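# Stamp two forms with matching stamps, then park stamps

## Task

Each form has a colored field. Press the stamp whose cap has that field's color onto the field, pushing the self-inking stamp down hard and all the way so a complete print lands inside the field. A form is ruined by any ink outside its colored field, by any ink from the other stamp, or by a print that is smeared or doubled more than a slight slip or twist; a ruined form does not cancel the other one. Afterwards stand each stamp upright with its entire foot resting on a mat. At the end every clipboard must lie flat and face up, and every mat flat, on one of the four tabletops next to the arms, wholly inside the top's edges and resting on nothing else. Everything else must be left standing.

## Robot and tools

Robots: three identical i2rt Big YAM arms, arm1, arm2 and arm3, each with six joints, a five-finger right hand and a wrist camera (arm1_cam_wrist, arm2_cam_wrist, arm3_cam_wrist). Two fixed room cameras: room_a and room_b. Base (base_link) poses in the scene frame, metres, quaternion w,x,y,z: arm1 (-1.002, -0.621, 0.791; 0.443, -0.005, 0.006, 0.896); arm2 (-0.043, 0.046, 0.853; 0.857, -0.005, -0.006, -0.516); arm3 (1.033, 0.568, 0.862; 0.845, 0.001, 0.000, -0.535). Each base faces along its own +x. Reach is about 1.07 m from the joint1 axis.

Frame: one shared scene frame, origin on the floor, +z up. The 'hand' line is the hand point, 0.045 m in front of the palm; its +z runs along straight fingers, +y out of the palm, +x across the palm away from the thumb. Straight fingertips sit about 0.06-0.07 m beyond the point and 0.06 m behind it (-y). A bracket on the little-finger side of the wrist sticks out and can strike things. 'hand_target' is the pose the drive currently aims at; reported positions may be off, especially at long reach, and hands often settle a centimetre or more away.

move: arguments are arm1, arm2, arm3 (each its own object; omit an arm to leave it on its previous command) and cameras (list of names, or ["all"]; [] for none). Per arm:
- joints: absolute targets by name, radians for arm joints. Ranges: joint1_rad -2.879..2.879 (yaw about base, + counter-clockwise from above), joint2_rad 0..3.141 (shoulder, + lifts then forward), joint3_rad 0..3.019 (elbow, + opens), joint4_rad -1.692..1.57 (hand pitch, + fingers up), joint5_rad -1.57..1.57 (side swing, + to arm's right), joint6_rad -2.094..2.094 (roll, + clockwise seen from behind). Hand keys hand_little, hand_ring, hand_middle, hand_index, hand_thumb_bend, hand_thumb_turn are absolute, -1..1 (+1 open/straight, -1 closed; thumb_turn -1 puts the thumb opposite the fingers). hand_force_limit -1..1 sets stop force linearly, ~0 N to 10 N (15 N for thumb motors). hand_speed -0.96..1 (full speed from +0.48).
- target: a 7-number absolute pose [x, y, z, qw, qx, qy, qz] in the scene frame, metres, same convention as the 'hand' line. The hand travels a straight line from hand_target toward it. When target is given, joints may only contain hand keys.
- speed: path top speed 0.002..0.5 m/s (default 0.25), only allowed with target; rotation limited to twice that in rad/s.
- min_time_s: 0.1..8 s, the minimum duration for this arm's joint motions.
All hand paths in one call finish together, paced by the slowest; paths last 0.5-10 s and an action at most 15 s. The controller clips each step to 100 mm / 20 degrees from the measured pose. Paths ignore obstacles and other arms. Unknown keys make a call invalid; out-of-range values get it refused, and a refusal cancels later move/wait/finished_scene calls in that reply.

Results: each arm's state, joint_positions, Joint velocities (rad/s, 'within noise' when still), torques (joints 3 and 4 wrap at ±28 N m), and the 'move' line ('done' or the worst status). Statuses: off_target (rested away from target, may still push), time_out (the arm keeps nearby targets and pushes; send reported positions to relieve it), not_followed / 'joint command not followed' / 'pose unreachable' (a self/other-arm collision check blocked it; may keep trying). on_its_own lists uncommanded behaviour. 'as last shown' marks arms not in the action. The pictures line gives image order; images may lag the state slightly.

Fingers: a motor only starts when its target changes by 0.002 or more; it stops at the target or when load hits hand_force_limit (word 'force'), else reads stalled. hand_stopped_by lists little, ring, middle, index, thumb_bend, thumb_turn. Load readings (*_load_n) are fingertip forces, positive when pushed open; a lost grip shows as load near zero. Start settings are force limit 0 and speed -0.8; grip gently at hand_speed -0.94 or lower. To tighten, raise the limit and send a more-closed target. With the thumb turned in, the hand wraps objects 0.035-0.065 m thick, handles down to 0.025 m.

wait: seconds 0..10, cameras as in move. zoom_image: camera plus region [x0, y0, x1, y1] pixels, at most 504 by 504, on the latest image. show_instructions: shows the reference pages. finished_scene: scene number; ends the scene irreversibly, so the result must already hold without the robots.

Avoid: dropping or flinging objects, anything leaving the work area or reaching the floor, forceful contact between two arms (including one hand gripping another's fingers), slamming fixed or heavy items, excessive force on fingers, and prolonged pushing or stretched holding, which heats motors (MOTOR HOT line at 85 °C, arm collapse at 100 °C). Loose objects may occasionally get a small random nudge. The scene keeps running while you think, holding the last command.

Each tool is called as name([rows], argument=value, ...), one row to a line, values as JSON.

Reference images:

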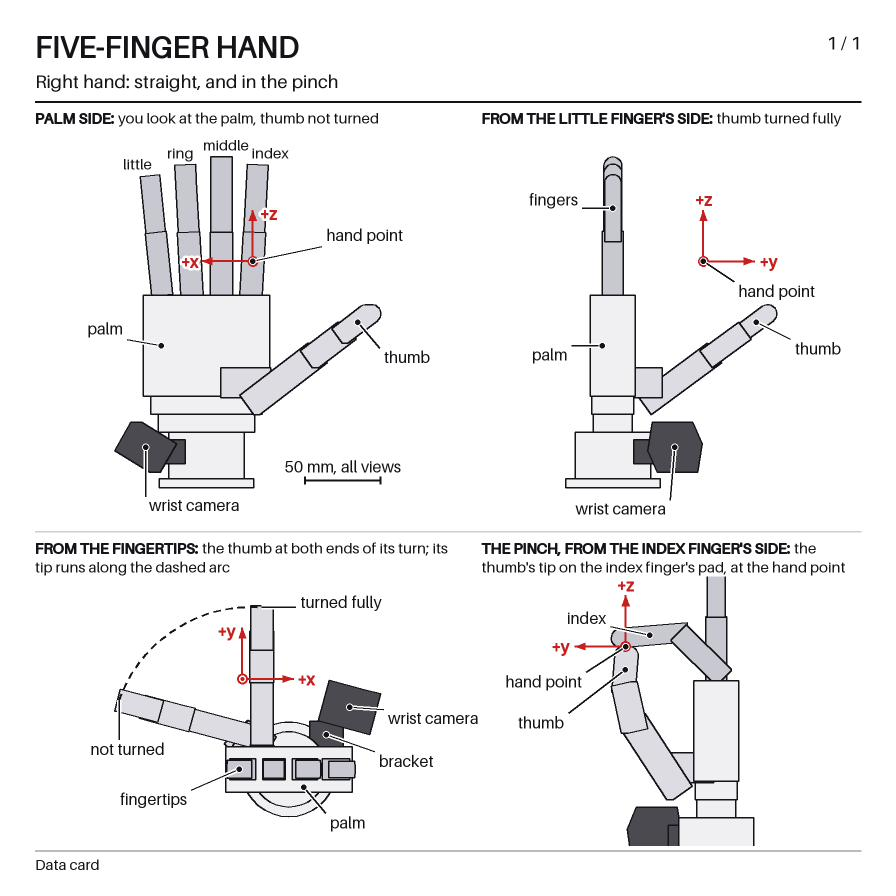

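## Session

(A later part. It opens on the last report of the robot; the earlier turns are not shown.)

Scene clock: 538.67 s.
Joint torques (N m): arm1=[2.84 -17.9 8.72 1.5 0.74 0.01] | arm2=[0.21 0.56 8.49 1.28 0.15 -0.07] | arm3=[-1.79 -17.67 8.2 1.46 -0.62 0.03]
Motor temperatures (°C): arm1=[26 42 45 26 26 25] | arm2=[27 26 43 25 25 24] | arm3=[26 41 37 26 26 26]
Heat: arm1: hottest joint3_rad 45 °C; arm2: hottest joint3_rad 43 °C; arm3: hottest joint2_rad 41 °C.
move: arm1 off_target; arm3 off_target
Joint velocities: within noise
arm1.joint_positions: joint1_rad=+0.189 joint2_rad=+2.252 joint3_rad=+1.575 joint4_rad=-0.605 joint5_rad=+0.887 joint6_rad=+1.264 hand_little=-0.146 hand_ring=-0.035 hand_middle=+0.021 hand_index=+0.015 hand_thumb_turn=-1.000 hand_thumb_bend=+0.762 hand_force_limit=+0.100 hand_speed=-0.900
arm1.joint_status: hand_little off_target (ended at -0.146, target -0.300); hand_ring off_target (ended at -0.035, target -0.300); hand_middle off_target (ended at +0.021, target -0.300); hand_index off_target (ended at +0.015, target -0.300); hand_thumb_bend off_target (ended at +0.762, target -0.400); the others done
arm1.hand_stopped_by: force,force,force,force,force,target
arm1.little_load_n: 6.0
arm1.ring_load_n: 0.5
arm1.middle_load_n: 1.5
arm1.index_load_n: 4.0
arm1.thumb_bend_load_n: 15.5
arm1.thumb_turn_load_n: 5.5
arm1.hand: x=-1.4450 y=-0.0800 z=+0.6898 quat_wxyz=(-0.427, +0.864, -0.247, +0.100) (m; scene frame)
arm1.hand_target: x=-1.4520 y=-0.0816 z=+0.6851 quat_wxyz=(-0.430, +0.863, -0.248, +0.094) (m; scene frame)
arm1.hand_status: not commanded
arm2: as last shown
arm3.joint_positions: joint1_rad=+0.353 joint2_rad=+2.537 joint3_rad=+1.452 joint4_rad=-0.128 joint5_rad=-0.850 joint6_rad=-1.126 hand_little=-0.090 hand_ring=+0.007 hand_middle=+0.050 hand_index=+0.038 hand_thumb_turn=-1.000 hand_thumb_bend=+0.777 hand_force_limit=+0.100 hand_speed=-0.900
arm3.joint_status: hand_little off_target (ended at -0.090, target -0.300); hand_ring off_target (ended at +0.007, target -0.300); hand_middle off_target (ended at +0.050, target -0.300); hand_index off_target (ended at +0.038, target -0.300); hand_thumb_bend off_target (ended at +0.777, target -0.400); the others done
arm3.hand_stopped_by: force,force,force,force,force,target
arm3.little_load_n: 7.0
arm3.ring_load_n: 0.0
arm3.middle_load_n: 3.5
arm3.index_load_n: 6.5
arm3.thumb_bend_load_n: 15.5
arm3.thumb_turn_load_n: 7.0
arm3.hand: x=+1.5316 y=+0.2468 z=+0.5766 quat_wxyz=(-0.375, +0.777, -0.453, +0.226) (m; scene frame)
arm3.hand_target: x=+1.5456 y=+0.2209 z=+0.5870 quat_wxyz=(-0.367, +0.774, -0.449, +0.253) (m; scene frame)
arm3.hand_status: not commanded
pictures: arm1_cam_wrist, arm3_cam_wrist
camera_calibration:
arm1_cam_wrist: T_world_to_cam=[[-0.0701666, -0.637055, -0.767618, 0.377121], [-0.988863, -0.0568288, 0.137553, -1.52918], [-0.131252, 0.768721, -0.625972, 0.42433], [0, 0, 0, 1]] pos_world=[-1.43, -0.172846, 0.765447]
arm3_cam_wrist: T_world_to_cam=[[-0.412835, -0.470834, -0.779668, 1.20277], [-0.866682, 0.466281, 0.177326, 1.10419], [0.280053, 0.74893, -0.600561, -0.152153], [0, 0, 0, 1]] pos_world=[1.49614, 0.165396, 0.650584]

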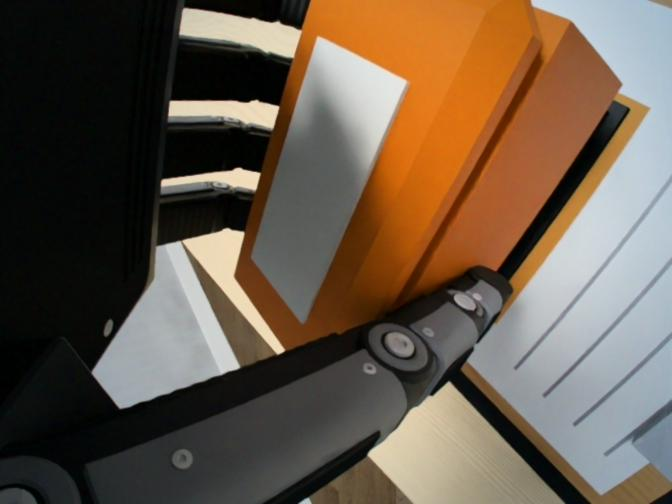

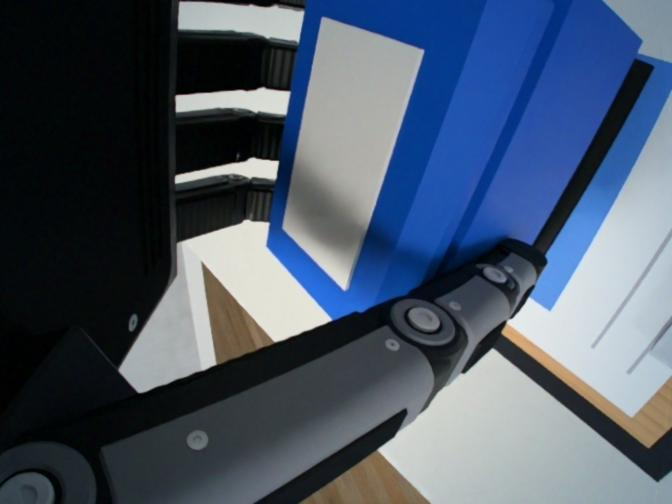

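move(arm1={"target":[-1.4620,-0.0700,0.80,-0.430,0.863,-0.248,0.094],"speed":0.12}, arm3={"target":[1.557,0.213,0.70,-0.367,0.774,-0.449,0.253],"speed":0.12}, cameras=["arm1_cam_wrist","arm3_cam_wrist"])

Scene clock: 542.50 s.
Joint torques (N m): arm1=[2.67 -20.66 13.97 0.24 0.81 -0.08] | arm2=[0.15 0.56 8.46 1.28 0.15 -0.07] | arm3=[-1.55 -19.96 6.34 0.25 -0.69 0.09]
Motor temperatures (°C): arm1=[26 43 46 26 26 25] | arm2=[27 26 43 25 25 24] | arm3=[26 41 37 26 26 26]
Heat: arm1: hottest joint3_rad 46 °C; arm2: hottest joint3_rad 43 °C; arm3: hottest joint2_rad 41 °C.
move: arm1 off_target; arm3 off_target
Joint velocities: within noise
arm1.joint_positions: joint1_rad=+0.189 joint2_rad=+2.151 joint3_rad=+1.625 joint4_rad=-0.815 joint5_rad=+0.885 joint6_rad=+1.272 hand_little=-0.146 hand_ring=-0.035 hand_middle=+0.021 hand_index=+0.015 hand_thumb_turn=-1.000 hand_thumb_bend=+0.762 hand_force_limit=+0.100 hand_speed=-0.900
arm1.joint_status: not commanded
arm1.hand_stopped_by: force,force,force,force,force,target
arm1.little_load_n: 5.5
arm1.ring_load_n: 0.5
arm1.middle_load_n: 1.5
arm1.index_load_n: 4.5
arm1.thumb_bend_load_n: 15.5
arm1.thumb_turn_load_n: 6.5
arm1.hand: x=-1.4397 y=-0.0842 z=+0.7611 quat_wxyz=(-0.415, +0.869, -0.238, +0.122) (m; scene frame)
arm1.hand_target: x=-1.4607 y=-0.0715 z=+0.8004 quat_wxyz=(-0.430, +0.863, -0.248, +0.094) (m; scene frame)
arm1.hand_status: off_target (0.047 m and 3.9 deg from the pose sent, 0.112 m and 0.8 deg at the start)
arm2: as last shown
arm3.joint_positions: joint1_rad=+0.353 joint2_rad=+2.344 joint3_rad=+1.452 joint4_rad=-0.275 joint5_rad=-0.847 joint6_rad=-1.126 hand_little=-0.090 hand_ring=+0.007 hand_middle=+0.050 hand_index=+0.038 hand_thumb_turn=-1.000 hand_thumb_bend=+0.777 hand_force_limit=+0.100 hand_speed=-0.900
arm3.joint_status: not commanded
arm3.hand_stopped_by: force,force,force,force,force,target
arm3.little_load_n: 6.5
arm3.ring_load_n: 0.0
arm3.middle_load_n: 3.5
arm3.index_load_n: 6.0
arm3.thumb_bend_load_n: 15.5
arm3.thumb_turn_load_n: 7.0
arm3.hand: x=+1.5565 y=+0.2215 z=+0.6823 quat_wxyz=(-0.368, +0.779, -0.444, +0.246) (m; scene frame)
arm3.hand_target: x=+1.5570 y=+0.2130 z=+0.6997 quat_wxyz=(-0.367, +0.774, -0.449, +0.253) (m; scene frame)
arm3.hand_status: off_target (0.020 m and 1.2 deg from the pose sent, 0.130 m and 3.2 deg at the start)
pictures: arm1_cam_wrist, arm3_cam_wrist
camera_calibration:
arm1_cam_wrist: T_world_to_cam=[[-0.0438394, -0.665536, -0.745077, 0.447792], [-0.993581, -0.0488045, 0.102055, -1.51313], [-0.104285, 0.744769, -0.659124, 0.534967], [0, 0, 0, 1]] pos_world=[-1.42799, -0.174252, 0.840672]
arm3_cam_wrist: T_world_to_cam=[[-0.389987, -0.496776, -0.775322, 1.2508], [-0.870771, 0.47277, 0.135078, 1.15254], [0.299445, 0.727807, -0.616952, -0.0909813], [0, 0, 0, 1]] pos_world=[1.51864, 0.142698, 0.757957]

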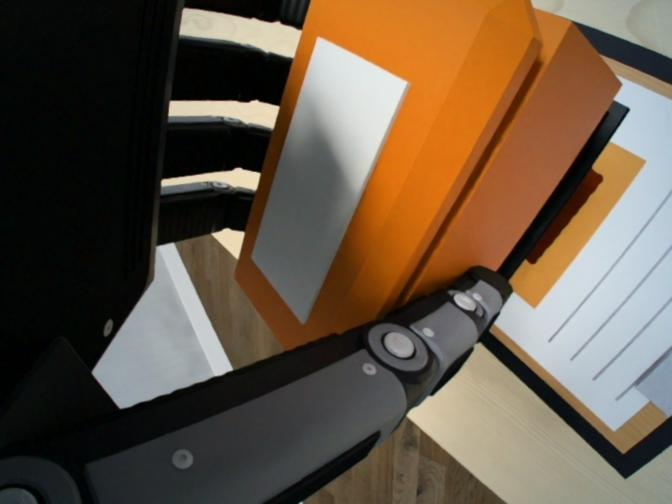

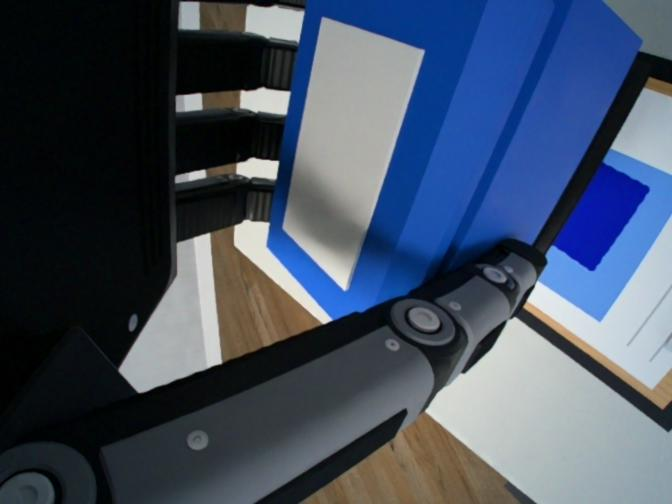

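move(arm1={"joints":{"joint2_rad":1.4,"joint3_rad":1.75,"joint4_rad":-1.02},"min_time_s":3}, arm3={"joints":{"joint2_rad":1.4,"joint3_rad":1.75,"joint4_rad":-1.02},"min_time_s":3}, cameras=["room_a","room_b","arm1_cam_wrist","arm3_cam_wrist"])

zoom_image(camera="room_a", region=[60, 270, 130, 330])

zoom_image(camera="room_a", region=[520, 215, 575, 260])

zoom_image(camera="room_b", region=[535, 335, 600, 385])

Scene clock: 548.50 s.
Joint torques (N m): arm1=[2.55 -12.1 16.9 1.24 0.62 -0.05] | arm2=[0.15 0.56 8.47 1.28 0.15 -0.07] | arm3=[-1.61 -11.11 15.9 1.02 -0.58 0.04]
Motor temperatures (°C): arm1=[26 43 47 26 26 25] | arm2=[27 26 43 25 25 24] | arm3=[26 42 38 26 26 26]
Heat: arm1: hottest joint3_rad 47 °C; arm2: hottest joint3_rad 43 °C; arm3: hottest joint2_rad 42 °C.
move: arm1 done; arm3 done
Joint velocities: within noise
arm1.joint_positions: joint1_rad=+0.189 joint2_rad=+1.417 joint3_rad=+1.688 joint4_rad=-1.014 joint5_rad=+0.885 joint6_rad=+1.272 hand_little=-0.146 hand_ring=-0.035 hand_middle=+0.021 hand_index=+0.015 hand_thumb_turn=-1.000 hand_thumb_bend=+0.762 hand_force_limit=+0.100 hand_speed=-0.900
arm1.joint_status: all done
arm1.hand_stopped_by: force,force,force,force,force,target
arm1.little_load_n: 5.5
arm1.ring_load_n: 0.0
arm1.middle_load_n: 1.5
arm1.index_load_n: 4.5
arm1.thumb_bend_load_n: 15.5
arm1.thumb_turn_load_n: 6.0
arm1.hand: x=-1.3707 y=-0.1404 z=+1.2412 quat_wxyz=(-0.515, +0.775, -0.345, -0.120) (m; scene frame)
arm1.hand_target: x=-1.3702 y=-0.1455 z=+1.2842 quat_wxyz=(-0.525, +0.760, -0.353, -0.150) (m; scene frame)
arm1.hand_status: not commanded
arm2: as last shown
arm2.ring_load_n: -0.5
arm3.joint_positions: joint1_rad=+0.353 joint2_rad=+1.409 joint3_rad=+1.682 joint4_rad=-1.013 joint5_rad=-0.846 joint6_rad=-1.123 hand_little=-0.090 hand_ring=+0.007 hand_middle=+0.050 hand_index=+0.038 hand_thumb_turn=-1.000 hand_thumb_bend=+0.777 hand_force_limit=+0.100 hand_speed=-0.900
arm3.joint_status: all done
arm3.hand_stopped_by: force,force,force,force,force,target
arm3.little_load_n: 6.5
arm3.ring_load_n: 0.0
arm3.middle_load_n: 3.5
arm3.index_load_n: 6.5
arm3.thumb_bend_load_n: 15.5
arm3.thumb_turn_load_n: 7.5
arm3.hand: x=+1.4954 y=+0.2798 z=+1.2824 quat_wxyz=(-0.311, +0.778, -0.344, +0.424) (m; scene frame)
arm3.hand_target: x=+1.4932 y=+0.2753 z=+1.3205 quat_wxyz=(-0.302, +0.771, -0.332, +0.451) (m; scene frame)
arm3.hand_status: not commanded
pictures: arm1_cam_wrist, arm3_cam_wrist, room_a, room_b
camera_calibration:
arm1_cam_wrist: T_world_to_cam=[[-0.412178, -0.337251, -0.846387, 0.438093], [-0.859454, -0.164413, 0.484053, -1.80277], [-0.302405, 0.926947, -0.222085, 0.112042], [0, 0, 0, 1]] pos_world=[-1.33494, -0.252508, 1.26832]
arm3_cam_wrist: T_world_to_cam=[[-0.167727, -0.715005, -0.678701, 1.326], [-0.848565, 0.455142, -0.269783, 1.48162], [0.501801, 0.530672, -0.683068, 0.0924678], [0, 0, 0, 1]] pos_world=[1.43326, 0.224681, 1.36283]

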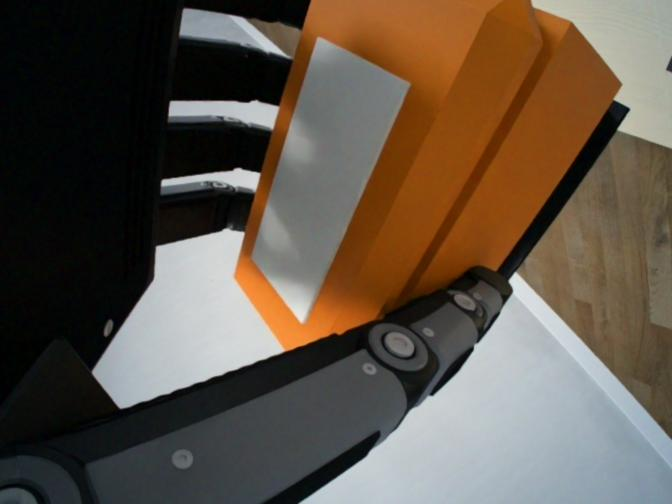

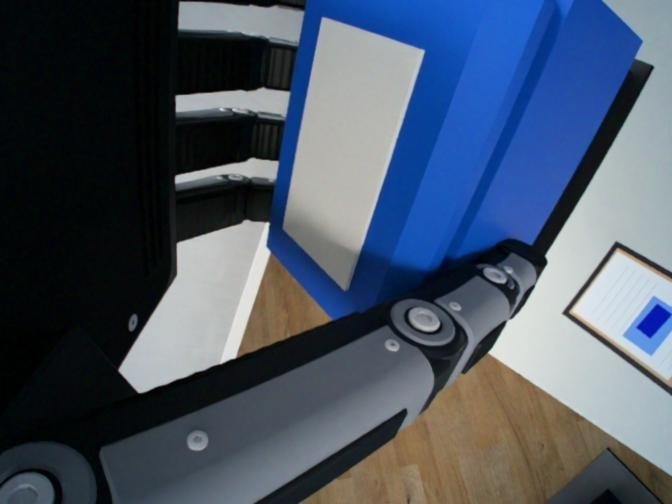

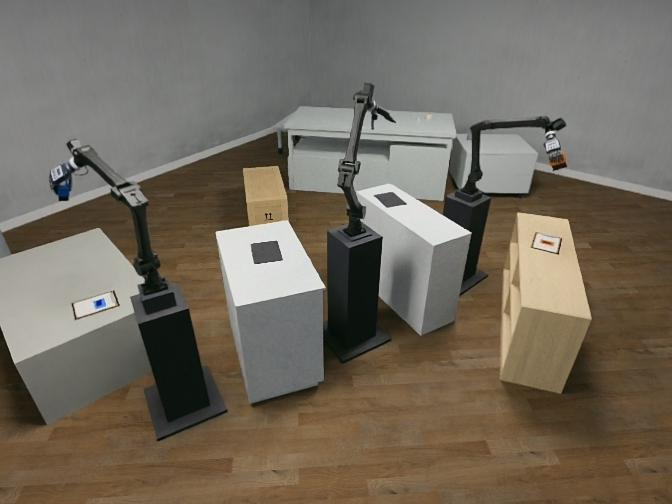

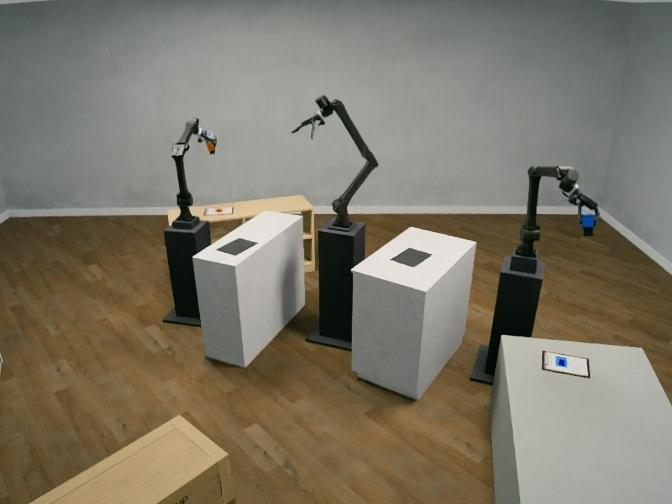

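Scaled by 7.200 from the camera's 672x504 image, which has a finer 960x720 frame.

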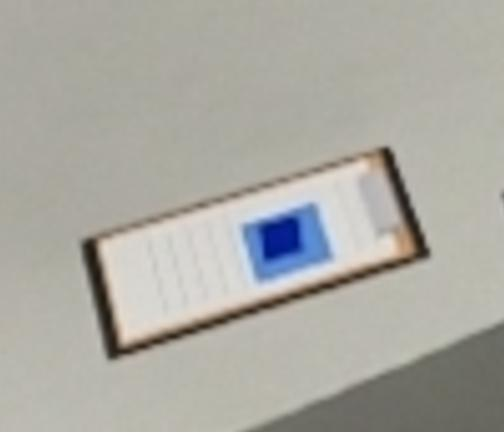

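Scaled by 9.164 from the camera's 672x504 image, which has a finer 960x720 frame.

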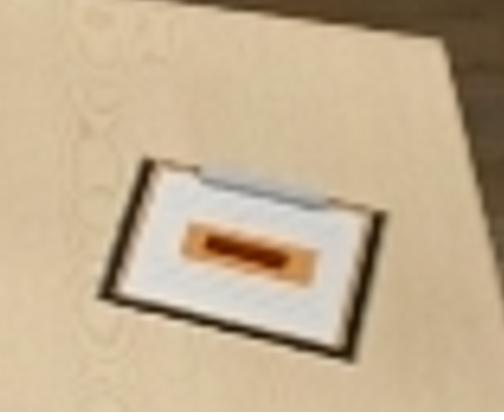

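Scaled by 7.754 from the camera's 672x504 image, which has a finer 960x720 frame.

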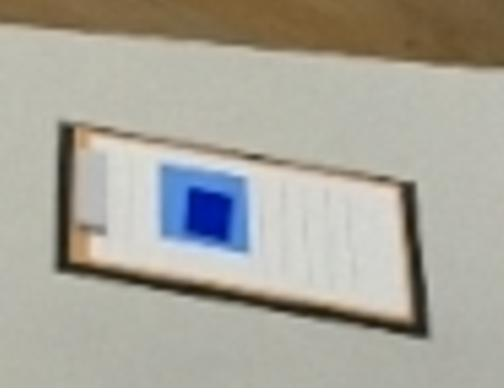

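move(arm1={"joints":{"joint1_rad":-2.24,"joint2_rad":1.4,"joint3_rad":1.75,"joint4_rad":-1.02,"joint5_rad":-0.445,"joint6_rad":-0.387},"min_time_s":5}, arm3={"joints":{"joint1_rad":-1.30,"joint2_rad":1.4,"joint3_rad":1.75,"joint4_rad":-1.02,"joint5_rad":0.28,"joint6_rad":0.25},"min_time_s":5}, cameras=["arm1_cam_wrist","arm3_cam_wrist"])

Scene clock: 555.67 s.
Joint torques (N m): arm1=[1.49 -11.99 17.01 1.42 -0.43 -0.13] | arm2=[0.15 0.56 8.46 1.28 0.15 -0.08] | arm3=[-1.32 -10.99 16.05 1.11 0.13 0.09]
Motor temperatures (°C): arm1=[26 42 50 26 26 25] | arm2=[27 26 43 25 25 24] | arm3=[26 41 41 26 26 26]
Heat: arm1: hottest joint3_rad 50 °C; arm2: hottest joint3_rad 43 °C; arm3: hottest joint2_rad 41 °C.
move: arm1 done; arm3 done
Joint velocities: within noise
arm1.joint_positions: joint1_rad=-2.240 joint2_rad=+1.417 joint3_rad=+1.688 joint4_rad=-1.014 joint5_rad=-0.442 joint6_rad=-0.377 hand_little=-0.146 hand_ring=-0.035 hand_middle=+0.021 hand_index=+0.015 hand_thumb_turn=-1.000 hand_thumb_bend=+0.762 hand_force_limit=+0.100 hand_speed=-0.900
arm1.joint_status: all done
arm1.hand_stopped_by: force,force,force,force,force,target
arm1.little_load_n: 5.5
arm1.ring_load_n: 0.0
arm1.middle_load_n: 2.0
arm1.index_load_n: 4.5
arm1.thumb_bend_load_n: 15.5
arm1.thumb_turn_load_n: 6.0
arm1.hand: x=-0.4667 y=-0.5359 z=+1.1927 quat_wxyz=(-0.380, +0.787, -0.434, +0.219) (m; scene frame)
arm1.hand_target: x=-0.4671 y=-0.5359 z=+1.2317 quat_wxyz=(-0.395, +0.781, -0.415, +0.249) (m; scene frame)
arm1.hand_status: not commanded
arm2: as last shown
arm2.ring_load_n: 0.0
arm3.joint_positions: joint1_rad=-1.293 joint2_rad=+1.409 joint3_rad=+1.682 joint4_rad=-1.013 joint5_rad=+0.277 joint6_rad=+0.235 hand_little=-0.090 hand_ring=+0.007 hand_middle=+0.050 hand_index=+0.038 hand_thumb_turn=-1.000 hand_thumb_bend=+0.777 hand_force_limit=+0.100 hand_speed=-0.900
arm3.joint_status: all done
arm3.hand_stopped_by: force,force,force,force,force,target
arm3.little_load_n: 7.0
arm3.ring_load_n: 0.0
arm3.middle_load_n: 3.5
arm3.index_load_n: 6.0
arm3.thumb_bend_load_n: 15.5
arm3.thumb_turn_load_n: 7.0
arm3.hand: x=+0.6029 y=+0.2050 z=+1.2573 quat_wxyz=(+0.242, -0.515, -0.748, +0.341) (m; scene frame)
arm3.hand_target: x=+0.5980 y=+0.2055 z=+1.2982 quat_wxyz=(+0.249, -0.520, -0.727, +0.373) (m; scene frame)
arm3.hand_status: not commanded
pictures: arm1_cam_wrist, arm3_cam_wrist
camera_calibration:
arm1_cam_wrist: T_world_to_cam=[[-0.332819, -0.568938, -0.752025, 0.436583], [-0.908228, 0.407935, 0.0933293, -0.317443], [0.253679, 0.714072, -0.652494, 1.4], [0, 0, 0, 1]] pos_world=[-0.498158, -0.621816, 1.27144]
arm3_cam_wrist: T_world_to_cam=[[0.509226, 0.413967, -0.754533, 0.561575], [0.779789, -0.592906, 0.200979, -0.607219], [-0.364168, -0.69072, -0.62473, 1.26196], [0, 0, 0, 1]] pos_world=[0.647101, 0.279166, 1.33415]

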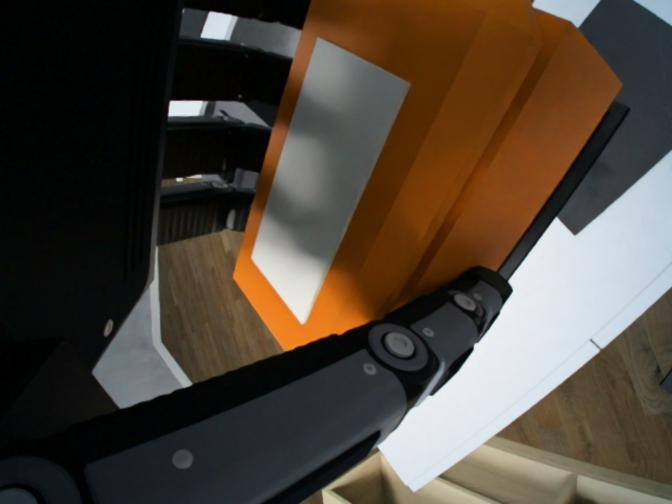

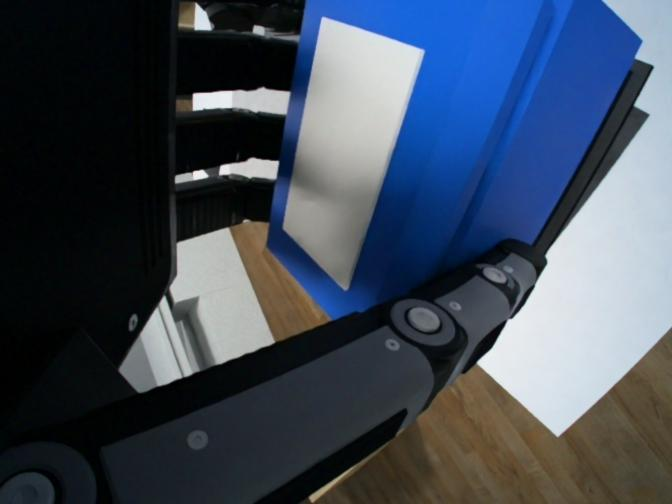

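move(arm1={"target":[-0.364,-0.541,0.95,-0.380,0.788,-0.431,0.219],"speed":0.15}, arm3={"target":[0.505,0.083,0.97,0.238,-0.488,-0.744,0.390],"speed":0.15}, cameras=["arm1_cam_wrist","arm3_cam_wrist"])

move(arm1={"target":[-0.366,-0.541,0.865,-0.380,0.788,-0.431,0.219],"speed":0.1}, arm3={"target":[0.505,0.083,0.885,0.238,-0.488,-0.744,0.390],"speed":0.1}, cameras=["arm1_cam_wrist","arm3_cam_wrist"])

Scene clock: 560.37 s.
Joint torques (N m): arm1=[1.79 -14.56 12.19 2.73 -0.45 -0.09] | arm2=[0.15 0.56 8.47 1.26 0.15 -0.07] | arm3=[0.38 -16.5 10.36 2.88 0 -0.16]
Motor temperatures (°C): arm1=[26 42 50 26 26 25] | arm2=[27 26 43 25 25 24] | arm3=[26 41 41 26 26 26]
Heat: arm1: hottest joint3_rad 50 °C; arm2: hottest joint3_rad 43 °C; arm3: hottest joint2_rad 41 °C.
move: arm1 off_target; arm3 off_target
Joint velocities: within noise
arm1.joint_positions: joint1_rad=-2.240 joint2_rad=+1.704 joint3_rad=+1.363 joint4_rad=-0.444 joint5_rad=-0.442 joint6_rad=-0.377 hand_little=-0.146 hand_ring=-0.035 hand_middle=+0.021 hand_index=+0.015 hand_thumb_turn=-1.000 hand_thumb_bend=+0.762 hand_force_limit=+0.100 hand_speed=-0.900
arm1.joint_status: not commanded
arm1.hand_stopped_by: force,force,force,force,force,target
arm1.little_load_n: 5.5
arm1.ring_load_n: 0.5
arm1.middle_load_n: 2.0
arm1.index_load_n: 4.5
arm1.thumb_bend_load_n: 15.5
arm1.thumb_turn_load_n: 6.0
arm1.hand: x=-0.3746 y=-0.5412 z=+0.9390 quat_wxyz=(-0.371, +0.791, -0.441, +0.203) (m; scene frame)
arm1.hand_target: x=-0.3644 y=-0.5411 z=+0.9502 quat_wxyz=(-0.380, +0.788, -0.431, +0.219) (m; scene frame)
arm1.hand_status: off_target (0.015 m and 2.5 deg from the pose sent, 0.264 m and 0.3 deg at the start)
arm2.joint_positions: joint1_rad=-0.922 joint2_rad=+0.896 joint3_rad=+1.921 joint4_rad=-1.591 joint5_rad=+0.442 joint6_rad=+0.342 hand_little=+0.800 hand_ring=+0.800 hand_middle=+0.800 hand_index=+0.800 hand_thumb_turn=-1.000 hand_thumb_bend=+0.990 hand_force_limit=+0.100 hand_speed=-0.800
arm2.joint_status: not commanded
arm2.hand_stopped_by: target,target,target,target,target,target
arm2.little_load_n: 0.0
arm2.ring_load_n: 0.0
arm2.middle_load_n: 0.0
arm2.index_load_n: 0.0
arm2.thumb_bend_load_n: 0.0
arm2.thumb_turn_load_n: 0.0
arm2.hand: x=-0.1821 y=-0.1465 z=+1.4664 quat_wxyz=(+0.209, -0.424, -0.749, +0.465) (m; scene frame)
arm2.hand_target: x=-0.1800 y=-0.1431 z=+1.4752 quat_wxyz=(+0.207, -0.423, -0.745, +0.472) (m; scene frame)
arm2.hand_status: not commanded
arm3.joint_positions: joint1_rad=-1.276 joint2_rad=+1.846 joint3_rad=+1.376 joint4_rad=-0.231 joint5_rad=+0.251 joint6_rad=+0.234 hand_little=-0.090 hand_ring=+0.007 hand_middle=+0.050 hand_index=+0.038 hand_thumb_turn=-1.000 hand_thumb_bend=+0.777 hand_force_limit=+0.100 hand_speed=-0.900
arm3.joint_status: not commanded
arm3.hand_stopped_by: force,force,force,force,force,target
arm3.little_load_n: 6.5
arm3.ring_load_n: 0.0
arm3.middle_load_n: 3.5
arm3.index_load_n: 6.0
arm3.thumb_bend_load_n: 15.5
arm3.thumb_turn_load_n: 7.0
arm3.hand: x=+0.5065 y=+0.0978 z=+0.9486 quat_wxyz=(+0.232, -0.503, -0.749, +0.365) (m; scene frame)
arm3.hand_target: x=+0.5055 y=+0.0834 z=+0.9702 quat_wxyz=(+0.238, -0.488, -0.744, +0.390) (m; scene frame)
arm3.hand_status: off_target (0.026 m and 3.5 deg from the pose sent, 0.327 m and 6.4 deg at the start)
pictures: arm1_cam_wrist, arm3_cam_wrist
camera_calibration:
arm1_cam_wrist: T_world_to_cam=[[-0.36415, -0.568707, -0.737541, 0.248265], [-0.903456, 0.408032, 0.131441, -0.241932], [0.226189, 0.7142, -0.662387, 1.21398], [0, 0, 0, 1]] pos_world=[-0.402758, -0.627117, 1.01903]
arm3_cam_wrist: T_world_to_cam=[[0.48043, 0.403116, -0.778899, 0.460924], [0.805035, -0.555091, 0.209266, -0.557961], [-0.348001, -0.727579, -0.591205, 0.923576], [0, 0, 0, 1]] pos_world=[0.549142, 0.17645, 1.0218]

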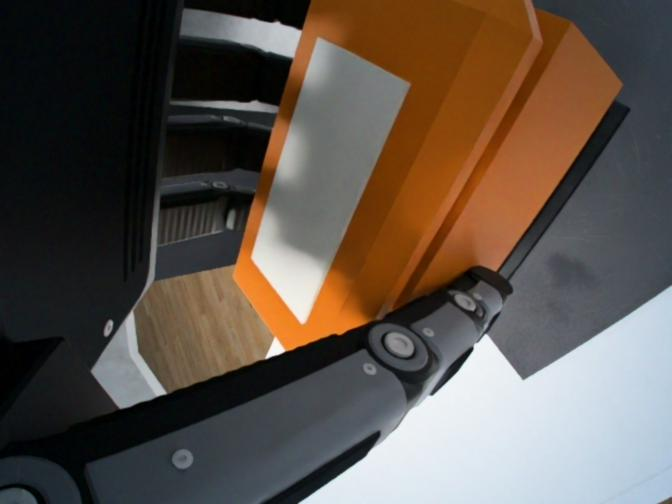

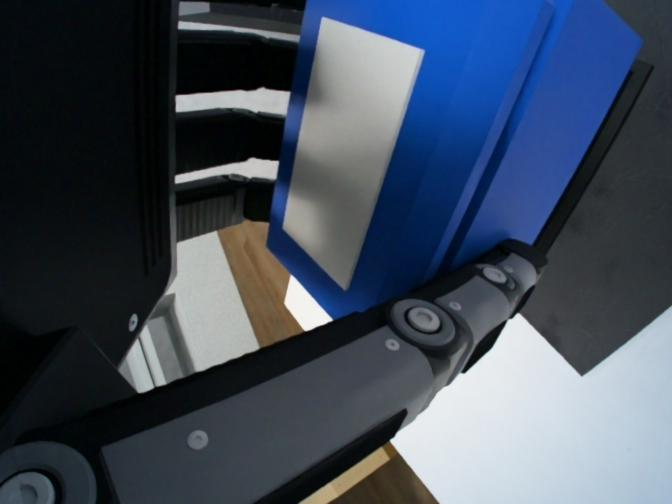

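Scene clock: 561.97 s.
Joint torques (N m): arm1=[1.79 -14.56 11.04 2.7 -0.38 -0.08] | arm2=[0.15 0.56 8.47 1.28 0.15 -0.07] | arm3=[0.44 -16.5 9.01 2.86 0 -0.15]
Motor temperatures (°C): arm1=[26 42 50 26 26 25] | arm2=[27 26 43 25 25 24] | arm3=[26 41 41 26 26 26]
Heat: arm1: hottest joint3_rad 50 °C; arm2: hottest joint3_rad 43 °C; arm3: hottest joint2_rad 41 °C.
move: arm1 off_target; arm3 off_target
Joint velocities: within noise
arm1.joint_positions: joint1_rad=-2.240 joint2_rad=+1.788 joint3_rad=+1.242 joint4_rad=-0.231 joint5_rad=-0.442 joint6_rad=-0.377 hand_little=-0.146 hand_ring=-0.035 hand_middle=+0.021 hand_index=+0.015 hand_thumb_turn=-1.000 hand_thumb_bend=+0.762 hand_force_limit=+0.100 hand_speed=-0.900
arm1.joint_status: not commanded
arm1.hand_stopped_by: force,force,force,force,force,target
arm1.little_load_n: 5.5
arm1.ring_load_n: 0.0
arm1.middle_load_n: 1.5
arm1.index_load_n: 4.5
arm1.thumb_bend_load_n: 15.5
arm1.thumb_turn_load_n: 6.0
arm1.hand: x=-0.3759 y=-0.5423 z=+0.8579 quat_wxyz=(-0.372, +0.791, -0.440, +0.206) (m; scene frame)
arm1.hand_target: x=-0.3663 y=-0.5411 z=+0.8651 quat_wxyz=(-0.380, +0.788, -0.431, +0.219) (m; scene frame)
arm1.hand_status: off_target (0.012 m and 2.1 deg from the pose sent, 0.074 m and 2.5 deg at the start)
arm2: as last shown
arm3.joint_positions: joint1_rad=-1.276 joint2_rad=+1.956 joint3_rad=+1.300 joint4_rad=-0.035 joint5_rad=+0.251 joint6_rad=+0.234 hand_little=-0.090 hand_ring=+0.007 hand_middle=+0.050 hand_index=+0.038 hand_thumb_turn=-1.000 hand_thumb_bend=+0.777 hand_force_limit=+0.100 hand_speed=-0.900
arm3.joint_status: not commanded
arm3.hand_stopped_by: force,force,force,force,force,target
arm3.little_load_n: 6.5
arm3.ring_load_n: 0.0
arm3.middle_load_n: 4.0
arm3.index_load_n: 6.0
arm3.thumb_bend_load_n: 15.5
arm3.thumb_turn_load_n: 7.0
arm3.hand: x=+0.5054 y=+0.0970 z=+0.8706 quat_wxyz=(+0.233, -0.502, -0.746, +0.370) (m; scene frame)
arm3.hand_target: x=+0.5054 y=+0.0833 z=+0.8850 quat_wxyz=(+0.238, -0.488, -0.744, +0.390) (m; scene frame)
arm3.hand_status: off_target (0.020 m and 2.9 deg from the pose sent, 0.065 m and 3.5 deg at the start)
pictures: arm1_cam_wrist, arm3_cam_wrist
camera_calibration:
arm1_cam_wrist: T_world_to_cam=[[-0.35872, -0.568814, -0.740115, 0.191512], [-0.904434, 0.407939, 0.124842, -0.226794], [0.23091, 0.714168, -0.660791, 1.16173], [0, 0, 0, 1]] pos_world=[-0.404675, -0.628217, 0.937714]
arm3_cam_wrist: T_world_to_cam=[[0.473987, 0.39734, -0.785785, 0.410765], [0.806767, -0.553515, 0.206754, -0.539999], [-0.352792, -0.731944, -0.58292, 0.872146], [0, 0, 0, 1]] pos_world=[0.548643, 0.176251, 0.942811]

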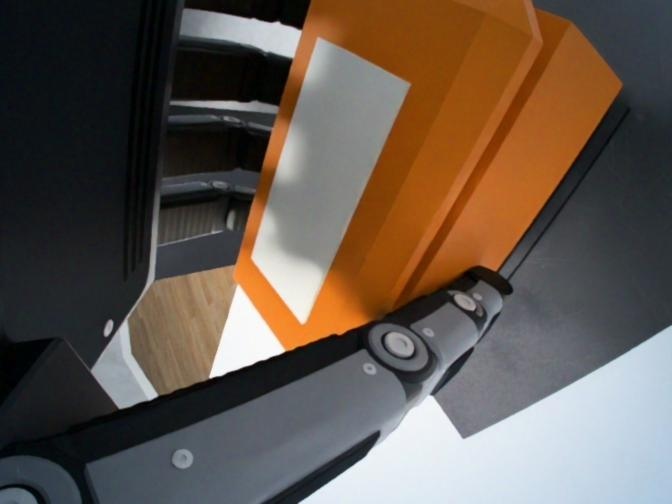

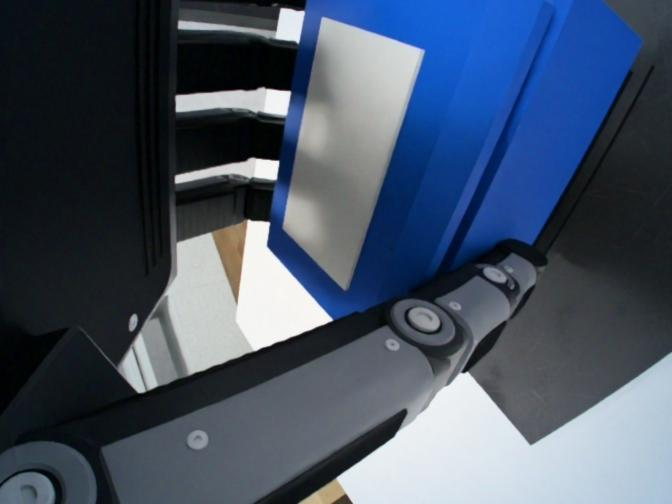

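move(arm1={"target":[-0.3663,-0.5411,0.855,-0.380,0.790,-0.429,0.219],"speed":0.06}, arm3={"target":[0.505,0.083,0.875,0.245,-0.484,-0.747,0.384],"speed":0.06}, cameras=["room_a","room_b"])

Scene clock: 565.80 s.
Joint torques (N m): arm1=[1.85 -14.56 10.81 2.74 -0.46 -0.12] | arm2=[0.15 0.56 8.5 1.28 0.15 -0.07] | arm3=[0.44 -16.38 9.02 2.82 0.14 -0.18]
Motor temperatures (°C): arm1=[26 42 50 26 26 25] | arm2=[27 26 43 25 25 24] | arm3=[26 41 41 26 26 26]
Heat: arm1: hottest joint3_rad 50 °C; arm2: hottest joint3_rad 43 °C; arm3: hottest joint2_rad 41 °C.
move: arm1 done; arm3 off_target
Joint velocities: within noise
arm1.joint_positions: joint1_rad=-2.240 joint2_rad=+1.799 joint3_rad=+1.234 joint4_rad=-0.209 joint5_rad=-0.442 joint6_rad=-0.377 hand_little=-0.146 hand_ring=-0.035 hand_middle=+0.021 hand_index=+0.015 hand_thumb_turn=-1.000 hand_thumb_bend=+0.762 hand_force_limit=+0.100 hand_speed=-0.900
arm1.joint_status: not commanded
arm1.hand_stopped_by: force,force,force,force,force,target
arm1.little_load_n: 5.5
arm1.ring_load_n: 0.0
arm1.middle_load_n: 2.0
arm1.index_load_n: 4.5
arm1.thumb_bend_load_n: 15.5
arm1.thumb_turn_load_n: 6.0
arm1.hand: x=-0.3754 y=-0.5425 z=+0.8505 quat_wxyz=(-0.373, +0.791, -0.440, +0.207) (m; scene frame)
arm1.hand_target: x=-0.3665 y=-0.5412 z=+0.8551 quat_wxyz=(-0.380, +0.790, -0.429, +0.219) (m; scene frame)
arm1.hand_status: done (0.010 m and 2.0 deg from the pose sent, 0.010 m and 2.2 deg at the start)
arm2: as last shown
arm2.middle_load_n: -0.5
arm2.thumb_bend_load_n: -0.5
arm2.thumb_turn_load_n: -0.5
arm3.joint_positions: joint1_rad=-1.271 joint2_rad=+1.970 joint3_rad=+1.300 joint4_rad=-0.024 joint5_rad=+0.262 joint6_rad=+0.222 hand_little=-0.090 hand_ring=+0.007 hand_middle=+0.050 hand_index=+0.038 hand_thumb_turn=-1.000 hand_thumb_bend=+0.777 hand_force_limit=+0.100 hand_speed=-0.900
arm3.joint_status: not commanded
arm3.hand_stopped_by: force,force,force,force,force,target
arm3.little_load_n: 6.5
arm3.ring_load_n: 0.0
arm3.middle_load_n: 3.5
arm3.index_load_n: 6.0
arm3.thumb_bend_load_n: 15.5
arm3.thumb_turn_load_n: 7.0
arm3.hand: x=+0.5058 y=+0.0964 z=+0.8624 quat_wxyz=(+0.239, -0.498, -0.749, +0.365) (m; scene frame)
arm3.hand_target: x=+0.5054 y=+0.0832 z=+0.8752 quat_wxyz=(+0.245, -0.484, -0.747, +0.384) (m; scene frame)
arm3.hand_status: off_target (0.018 m and 2.7 deg from the pose sent, 0.015 m and 3.0 deg at the start)
pictures: room_a, room_b

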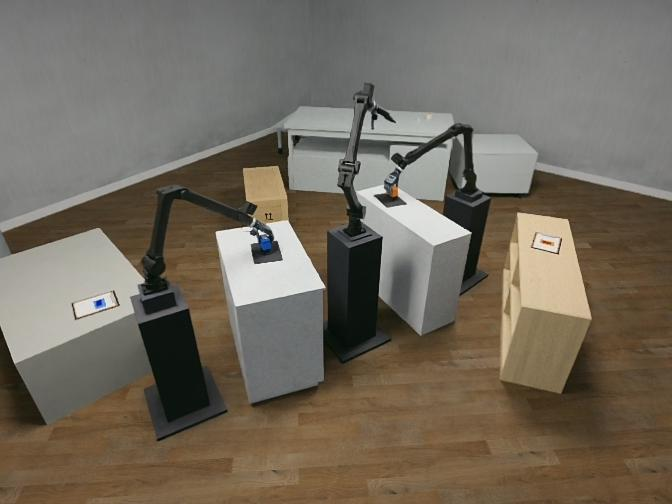

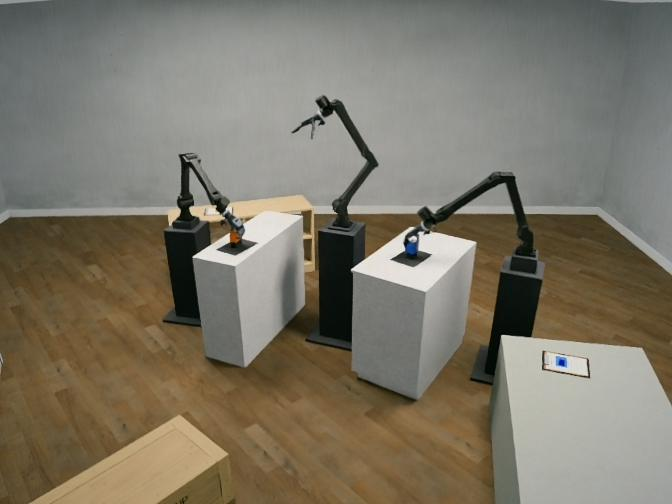

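move(arm1={"target":[-0.3663,-0.5411,0.845,-0.383,0.790,-0.423,0.226],"speed":0.06}, arm3={"target":[0.505,0.083,0.867,0.254,-0.465,-0.757,0.382],"speed":0.06}, cameras=["room_a","room_b"])

zoom_image(camera="room_a", region=[200, 170, 440, 310])

zoom_image(camera="room_b", region=[190, 180, 470, 310])

Scene clock: 567.67 s.
Joint torques (N m): arm1=[1.96 -14.27 10.33 2.77 -0.45 -0.14] | arm2=[0.15 0.56 8.47 1.28 0.15 -0.07] | arm3=[0.32 -16.15 8.58 2.89 0.12 -0.18]
Motor temperatures (°C): arm1=[26 42 49 26 26 25] | arm2=[27 26 43 25 25 24] | arm3=[26 41 41 26 26 26]
Heat: arm1: hottest joint3_rad 49 °C; arm2: hottest joint3_rad 43 °C; arm3: hottest joint2_rad 41 °C.
move: arm1 done; arm3 off_target
Joint velocities: within noise
arm1.joint_positions: joint1_rad=-2.240 joint2_rad=+1.806 joint3_rad=+1.214 joint4_rad=-0.162 joint5_rad=-0.443 joint6_rad=-0.381 hand_little=-0.146 hand_ring=-0.035 hand_middle=+0.021 hand_index=+0.015 hand_thumb_turn=-1.000 hand_thumb_bend=+0.762 hand_force_limit=+0.100 hand_speed=-0.900
arm1.joint_status: not commanded
arm1.hand_stopped_by: force,force,force,force,force,target
arm1.little_load_n: 5.5
arm1.ring_load_n: 0.0
arm1.middle_load_n: 2.0
arm1.index_load_n: 4.5
arm1.thumb_bend_load_n: 15.5
arm1.thumb_turn_load_n: 6.0
arm1.hand: x=-0.3736 y=-0.5426 z=+0.8442 quat_wxyz=(-0.378, +0.789, -0.434, +0.216) (m; scene frame)
arm1.hand_target: x=-0.3665 y=-0.5412 z=+0.8452 quat_wxyz=(-0.383, +0.790, -0.423, +0.226) (m; scene frame)
arm1.hand_status: done (0.007 m and 1.8 deg from the pose sent, 0.011 m and 3.1 deg at the start)
arm2: as last shown
arm2.thumb_bend_load_n: 0.0
arm2.thumb_turn_load_n: 0.0
arm3.joint_positions: joint1_rad=-1.267 joint2_rad=+1.978 joint3_rad=+1.300 joint4_rad=+0.001 joint5_rad=+0.263 joint6_rad=+0.176 hand_little=-0.090 hand_ring=+0.007 hand_middle=+0.050 hand_index=+0.038 hand_thumb_turn=-1.000 hand_thumb_bend=+0.777 hand_force_limit=+0.100 hand_speed=-0.900
arm3.joint_status: not commanded
arm3.hand_stopped_by: force,force,force,force,force,target
arm3.little_load_n: 7.0
arm3.ring_load_n: 0.0
arm3.middle_load_n: 3.5
arm3.index_load_n: 6.5
arm3.thumb_bend_load_n: 16.0
arm3.thumb_turn_load_n: 7.0
arm3.hand: x=+0.5039 y=+0.0947 z=+0.8600 quat_wxyz=(+0.249, -0.478, -0.758, +0.367) (m; scene frame)
arm3.hand_target: x=+0.5054 y=+0.0831 z=+0.8670 quat_wxyz=(+0.254, -0.465, -0.757, +0.382) (m; scene frame)
arm3.hand_status: off_target (0.014 m and 2.3 deg from the pose sent, 0.014 m and 4.6 deg at the start)
pictures: room_a, room_b

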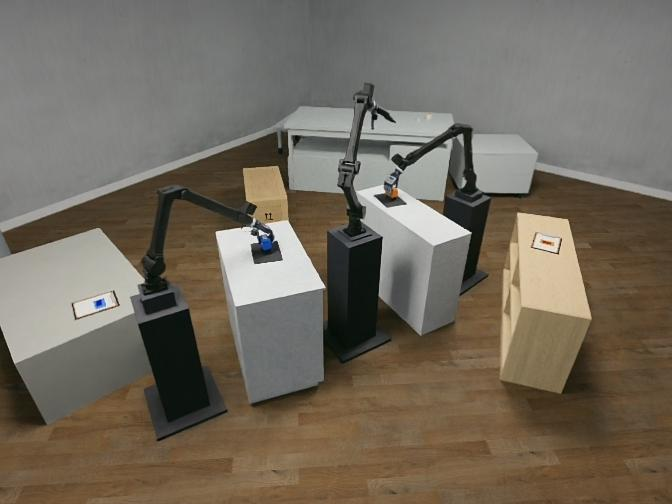

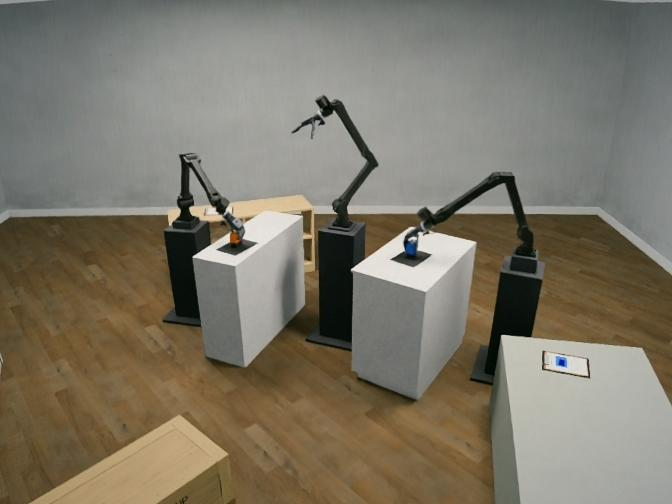

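Scaled by 2.100 from the camera's 672x504 image, which has a finer 960x720 frame.

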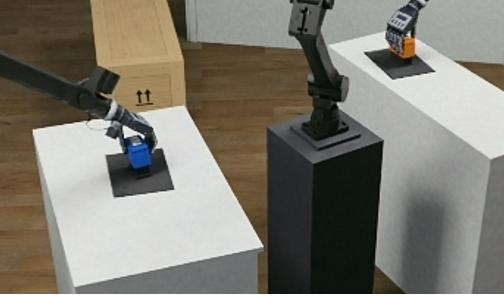

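Scaled by 1.800 from the camera's 672x504 image, which has a finer 960x720 frame.

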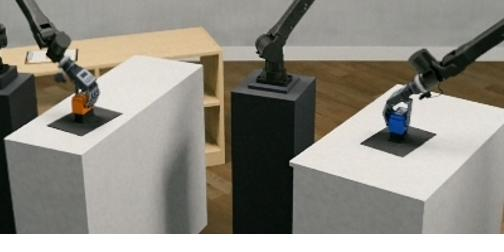

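move(arm1={"target":[-0.3663,-0.5411,0.840,-0.383,0.790,-0.423,0.226],"speed":0.06}, arm3={"target":[0.505,0.083,0.861,0.254,-0.465,-0.757,0.382],"speed":0.06}, cameras=["room_a","room_b"])

zoom_image(camera="room_a", region=[220, 210, 320, 280])

zoom_image(camera="room_b", region=[200, 190, 280, 260])

zoom_image(camera="room_b", region=[370, 210, 450, 280])

Scene clock: 569.87 s.
Joint torques (N m): arm1=[1.85 -13.63 10.22 2.97 -0.36 -0.15] | arm2=[0.21 0.56 8.47 1.28 0.15 -0.07] | arm3=[0.44 -15.62 8.31 2.99 0.12 -0.14]
Motor temperatures (°C): arm1=[26 41 49 26 26 25] | arm2=[27 26 43 25 25 24] | arm3=[26 42 40 26 26 26]
Heat: arm1: hottest joint3_rad 49 °C; arm2: hottest joint3_rad 43 °C; arm3: hottest joint2_rad 42 °C.
move: arm1 done; arm3 off_target
Joint velocities: within noise
arm1.joint_positions: joint1_rad=-2.240 joint2_rad=+1.806 joint3_rad=+1.211 joint4_rad=-0.154 joint5_rad=-0.445 joint6_rad=-0.381 hand_little=-0.146 hand_ring=-0.035 hand_middle=+0.021 hand_index=+0.015 hand_thumb_turn=-1.000 hand_thumb_bend=+0.762 hand_force_limit=+0.100 hand_speed=-0.900
arm1.joint_status: not commanded
arm1.hand_stopped_by: force,force,force,force,force,target
arm1.little_load_n: 6.5
arm1.ring_load_n: 0.0
arm1.middle_load_n: 1.5
arm1.index_load_n: 4.0
arm1.thumb_bend_load_n: 15.5
arm1.thumb_turn_load_n: 5.5
arm1.hand: x=-0.3737 y=-0.5423 z=+0.8434 quat_wxyz=(-0.379, +0.789, -0.433, +0.217) (m; scene frame)
arm1.hand_target: x=-0.3665 y=-0.5412 z=+0.8400 quat_wxyz=(-0.383, +0.790, -0.423, +0.226) (m; scene frame)
arm1.hand_status: done (0.008 m and 1.6 deg from the pose sent, 0.008 m and 1.8 deg at the start)
arm2: as last shown
arm2.middle_load_n: 0.0
arm3.joint_positions: joint1_rad=-1.267 joint2_rad=+1.982 joint3_rad=+1.300 joint4_rad=+0.013 joint5_rad=+0.263 joint6_rad=+0.174 hand_little=-0.090 hand_ring=+0.007 hand_middle=+0.050 hand_index=+0.038 hand_thumb_turn=-1.000 hand_thumb_bend=+0.777 hand_force_limit=+0.100 hand_speed=-0.900
arm3.joint_status: not commanded
arm3.hand_stopped_by: force,force,force,force,force,target
arm3.little_load_n: 7.0
arm3.ring_load_n: 0.0
arm3.middle_load_n: 3.5
arm3.index_load_n: 6.0
arm3.thumb_bend_load_n: 15.5
arm3.thumb_turn_load_n: 6.5
arm3.hand: x=+0.5025 y=+0.0932 z=+0.8599 quat_wxyz=(+0.250, -0.477, -0.756, +0.371) (m; scene frame)
arm3.hand_target: x=+0.5053 y=+0.0831 z=+0.8610 quat_wxyz=(+0.254, -0.465, -0.757, +0.382) (m; scene frame)
arm3.hand_status: off_target (0.011 m and 1.9 deg from the pose sent, 0.012 m and 2.3 deg at the start)
pictures: room_a, room_b

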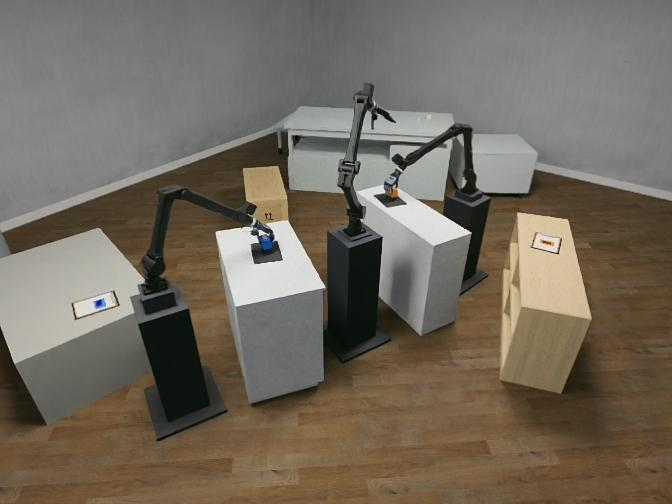

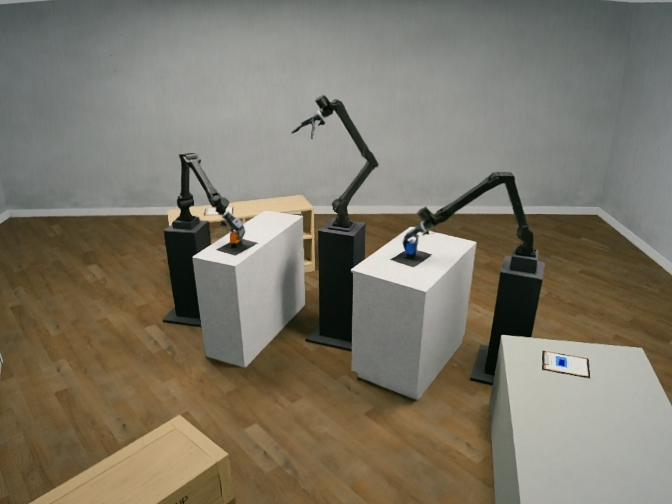

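Scaled by 5.040 from the camera's 672x504 image, which has a finer 960x720 frame.

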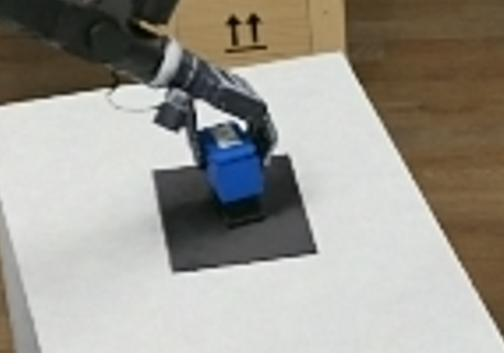

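Scaled by 6.300 from the camera's 672x504 image, which has a finer 960x720 frame.

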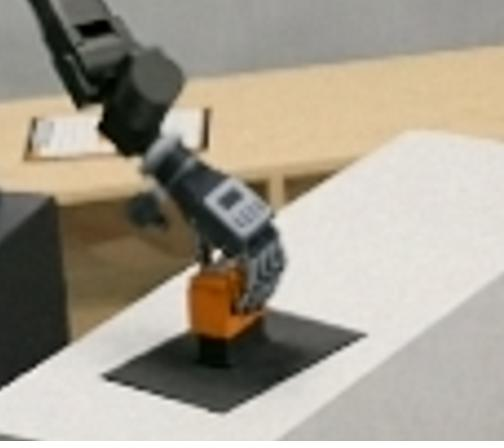

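Scaled by 6.300 from the camera's 672x504 image, which has a finer 960x720 frame.

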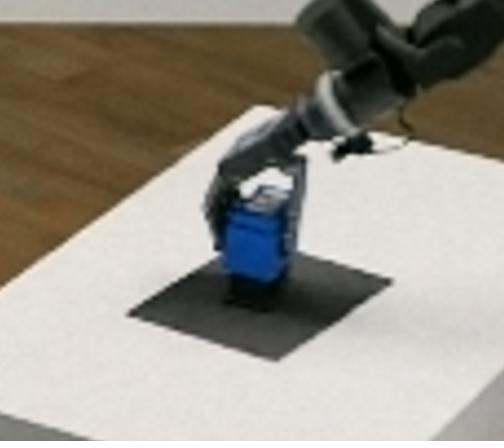

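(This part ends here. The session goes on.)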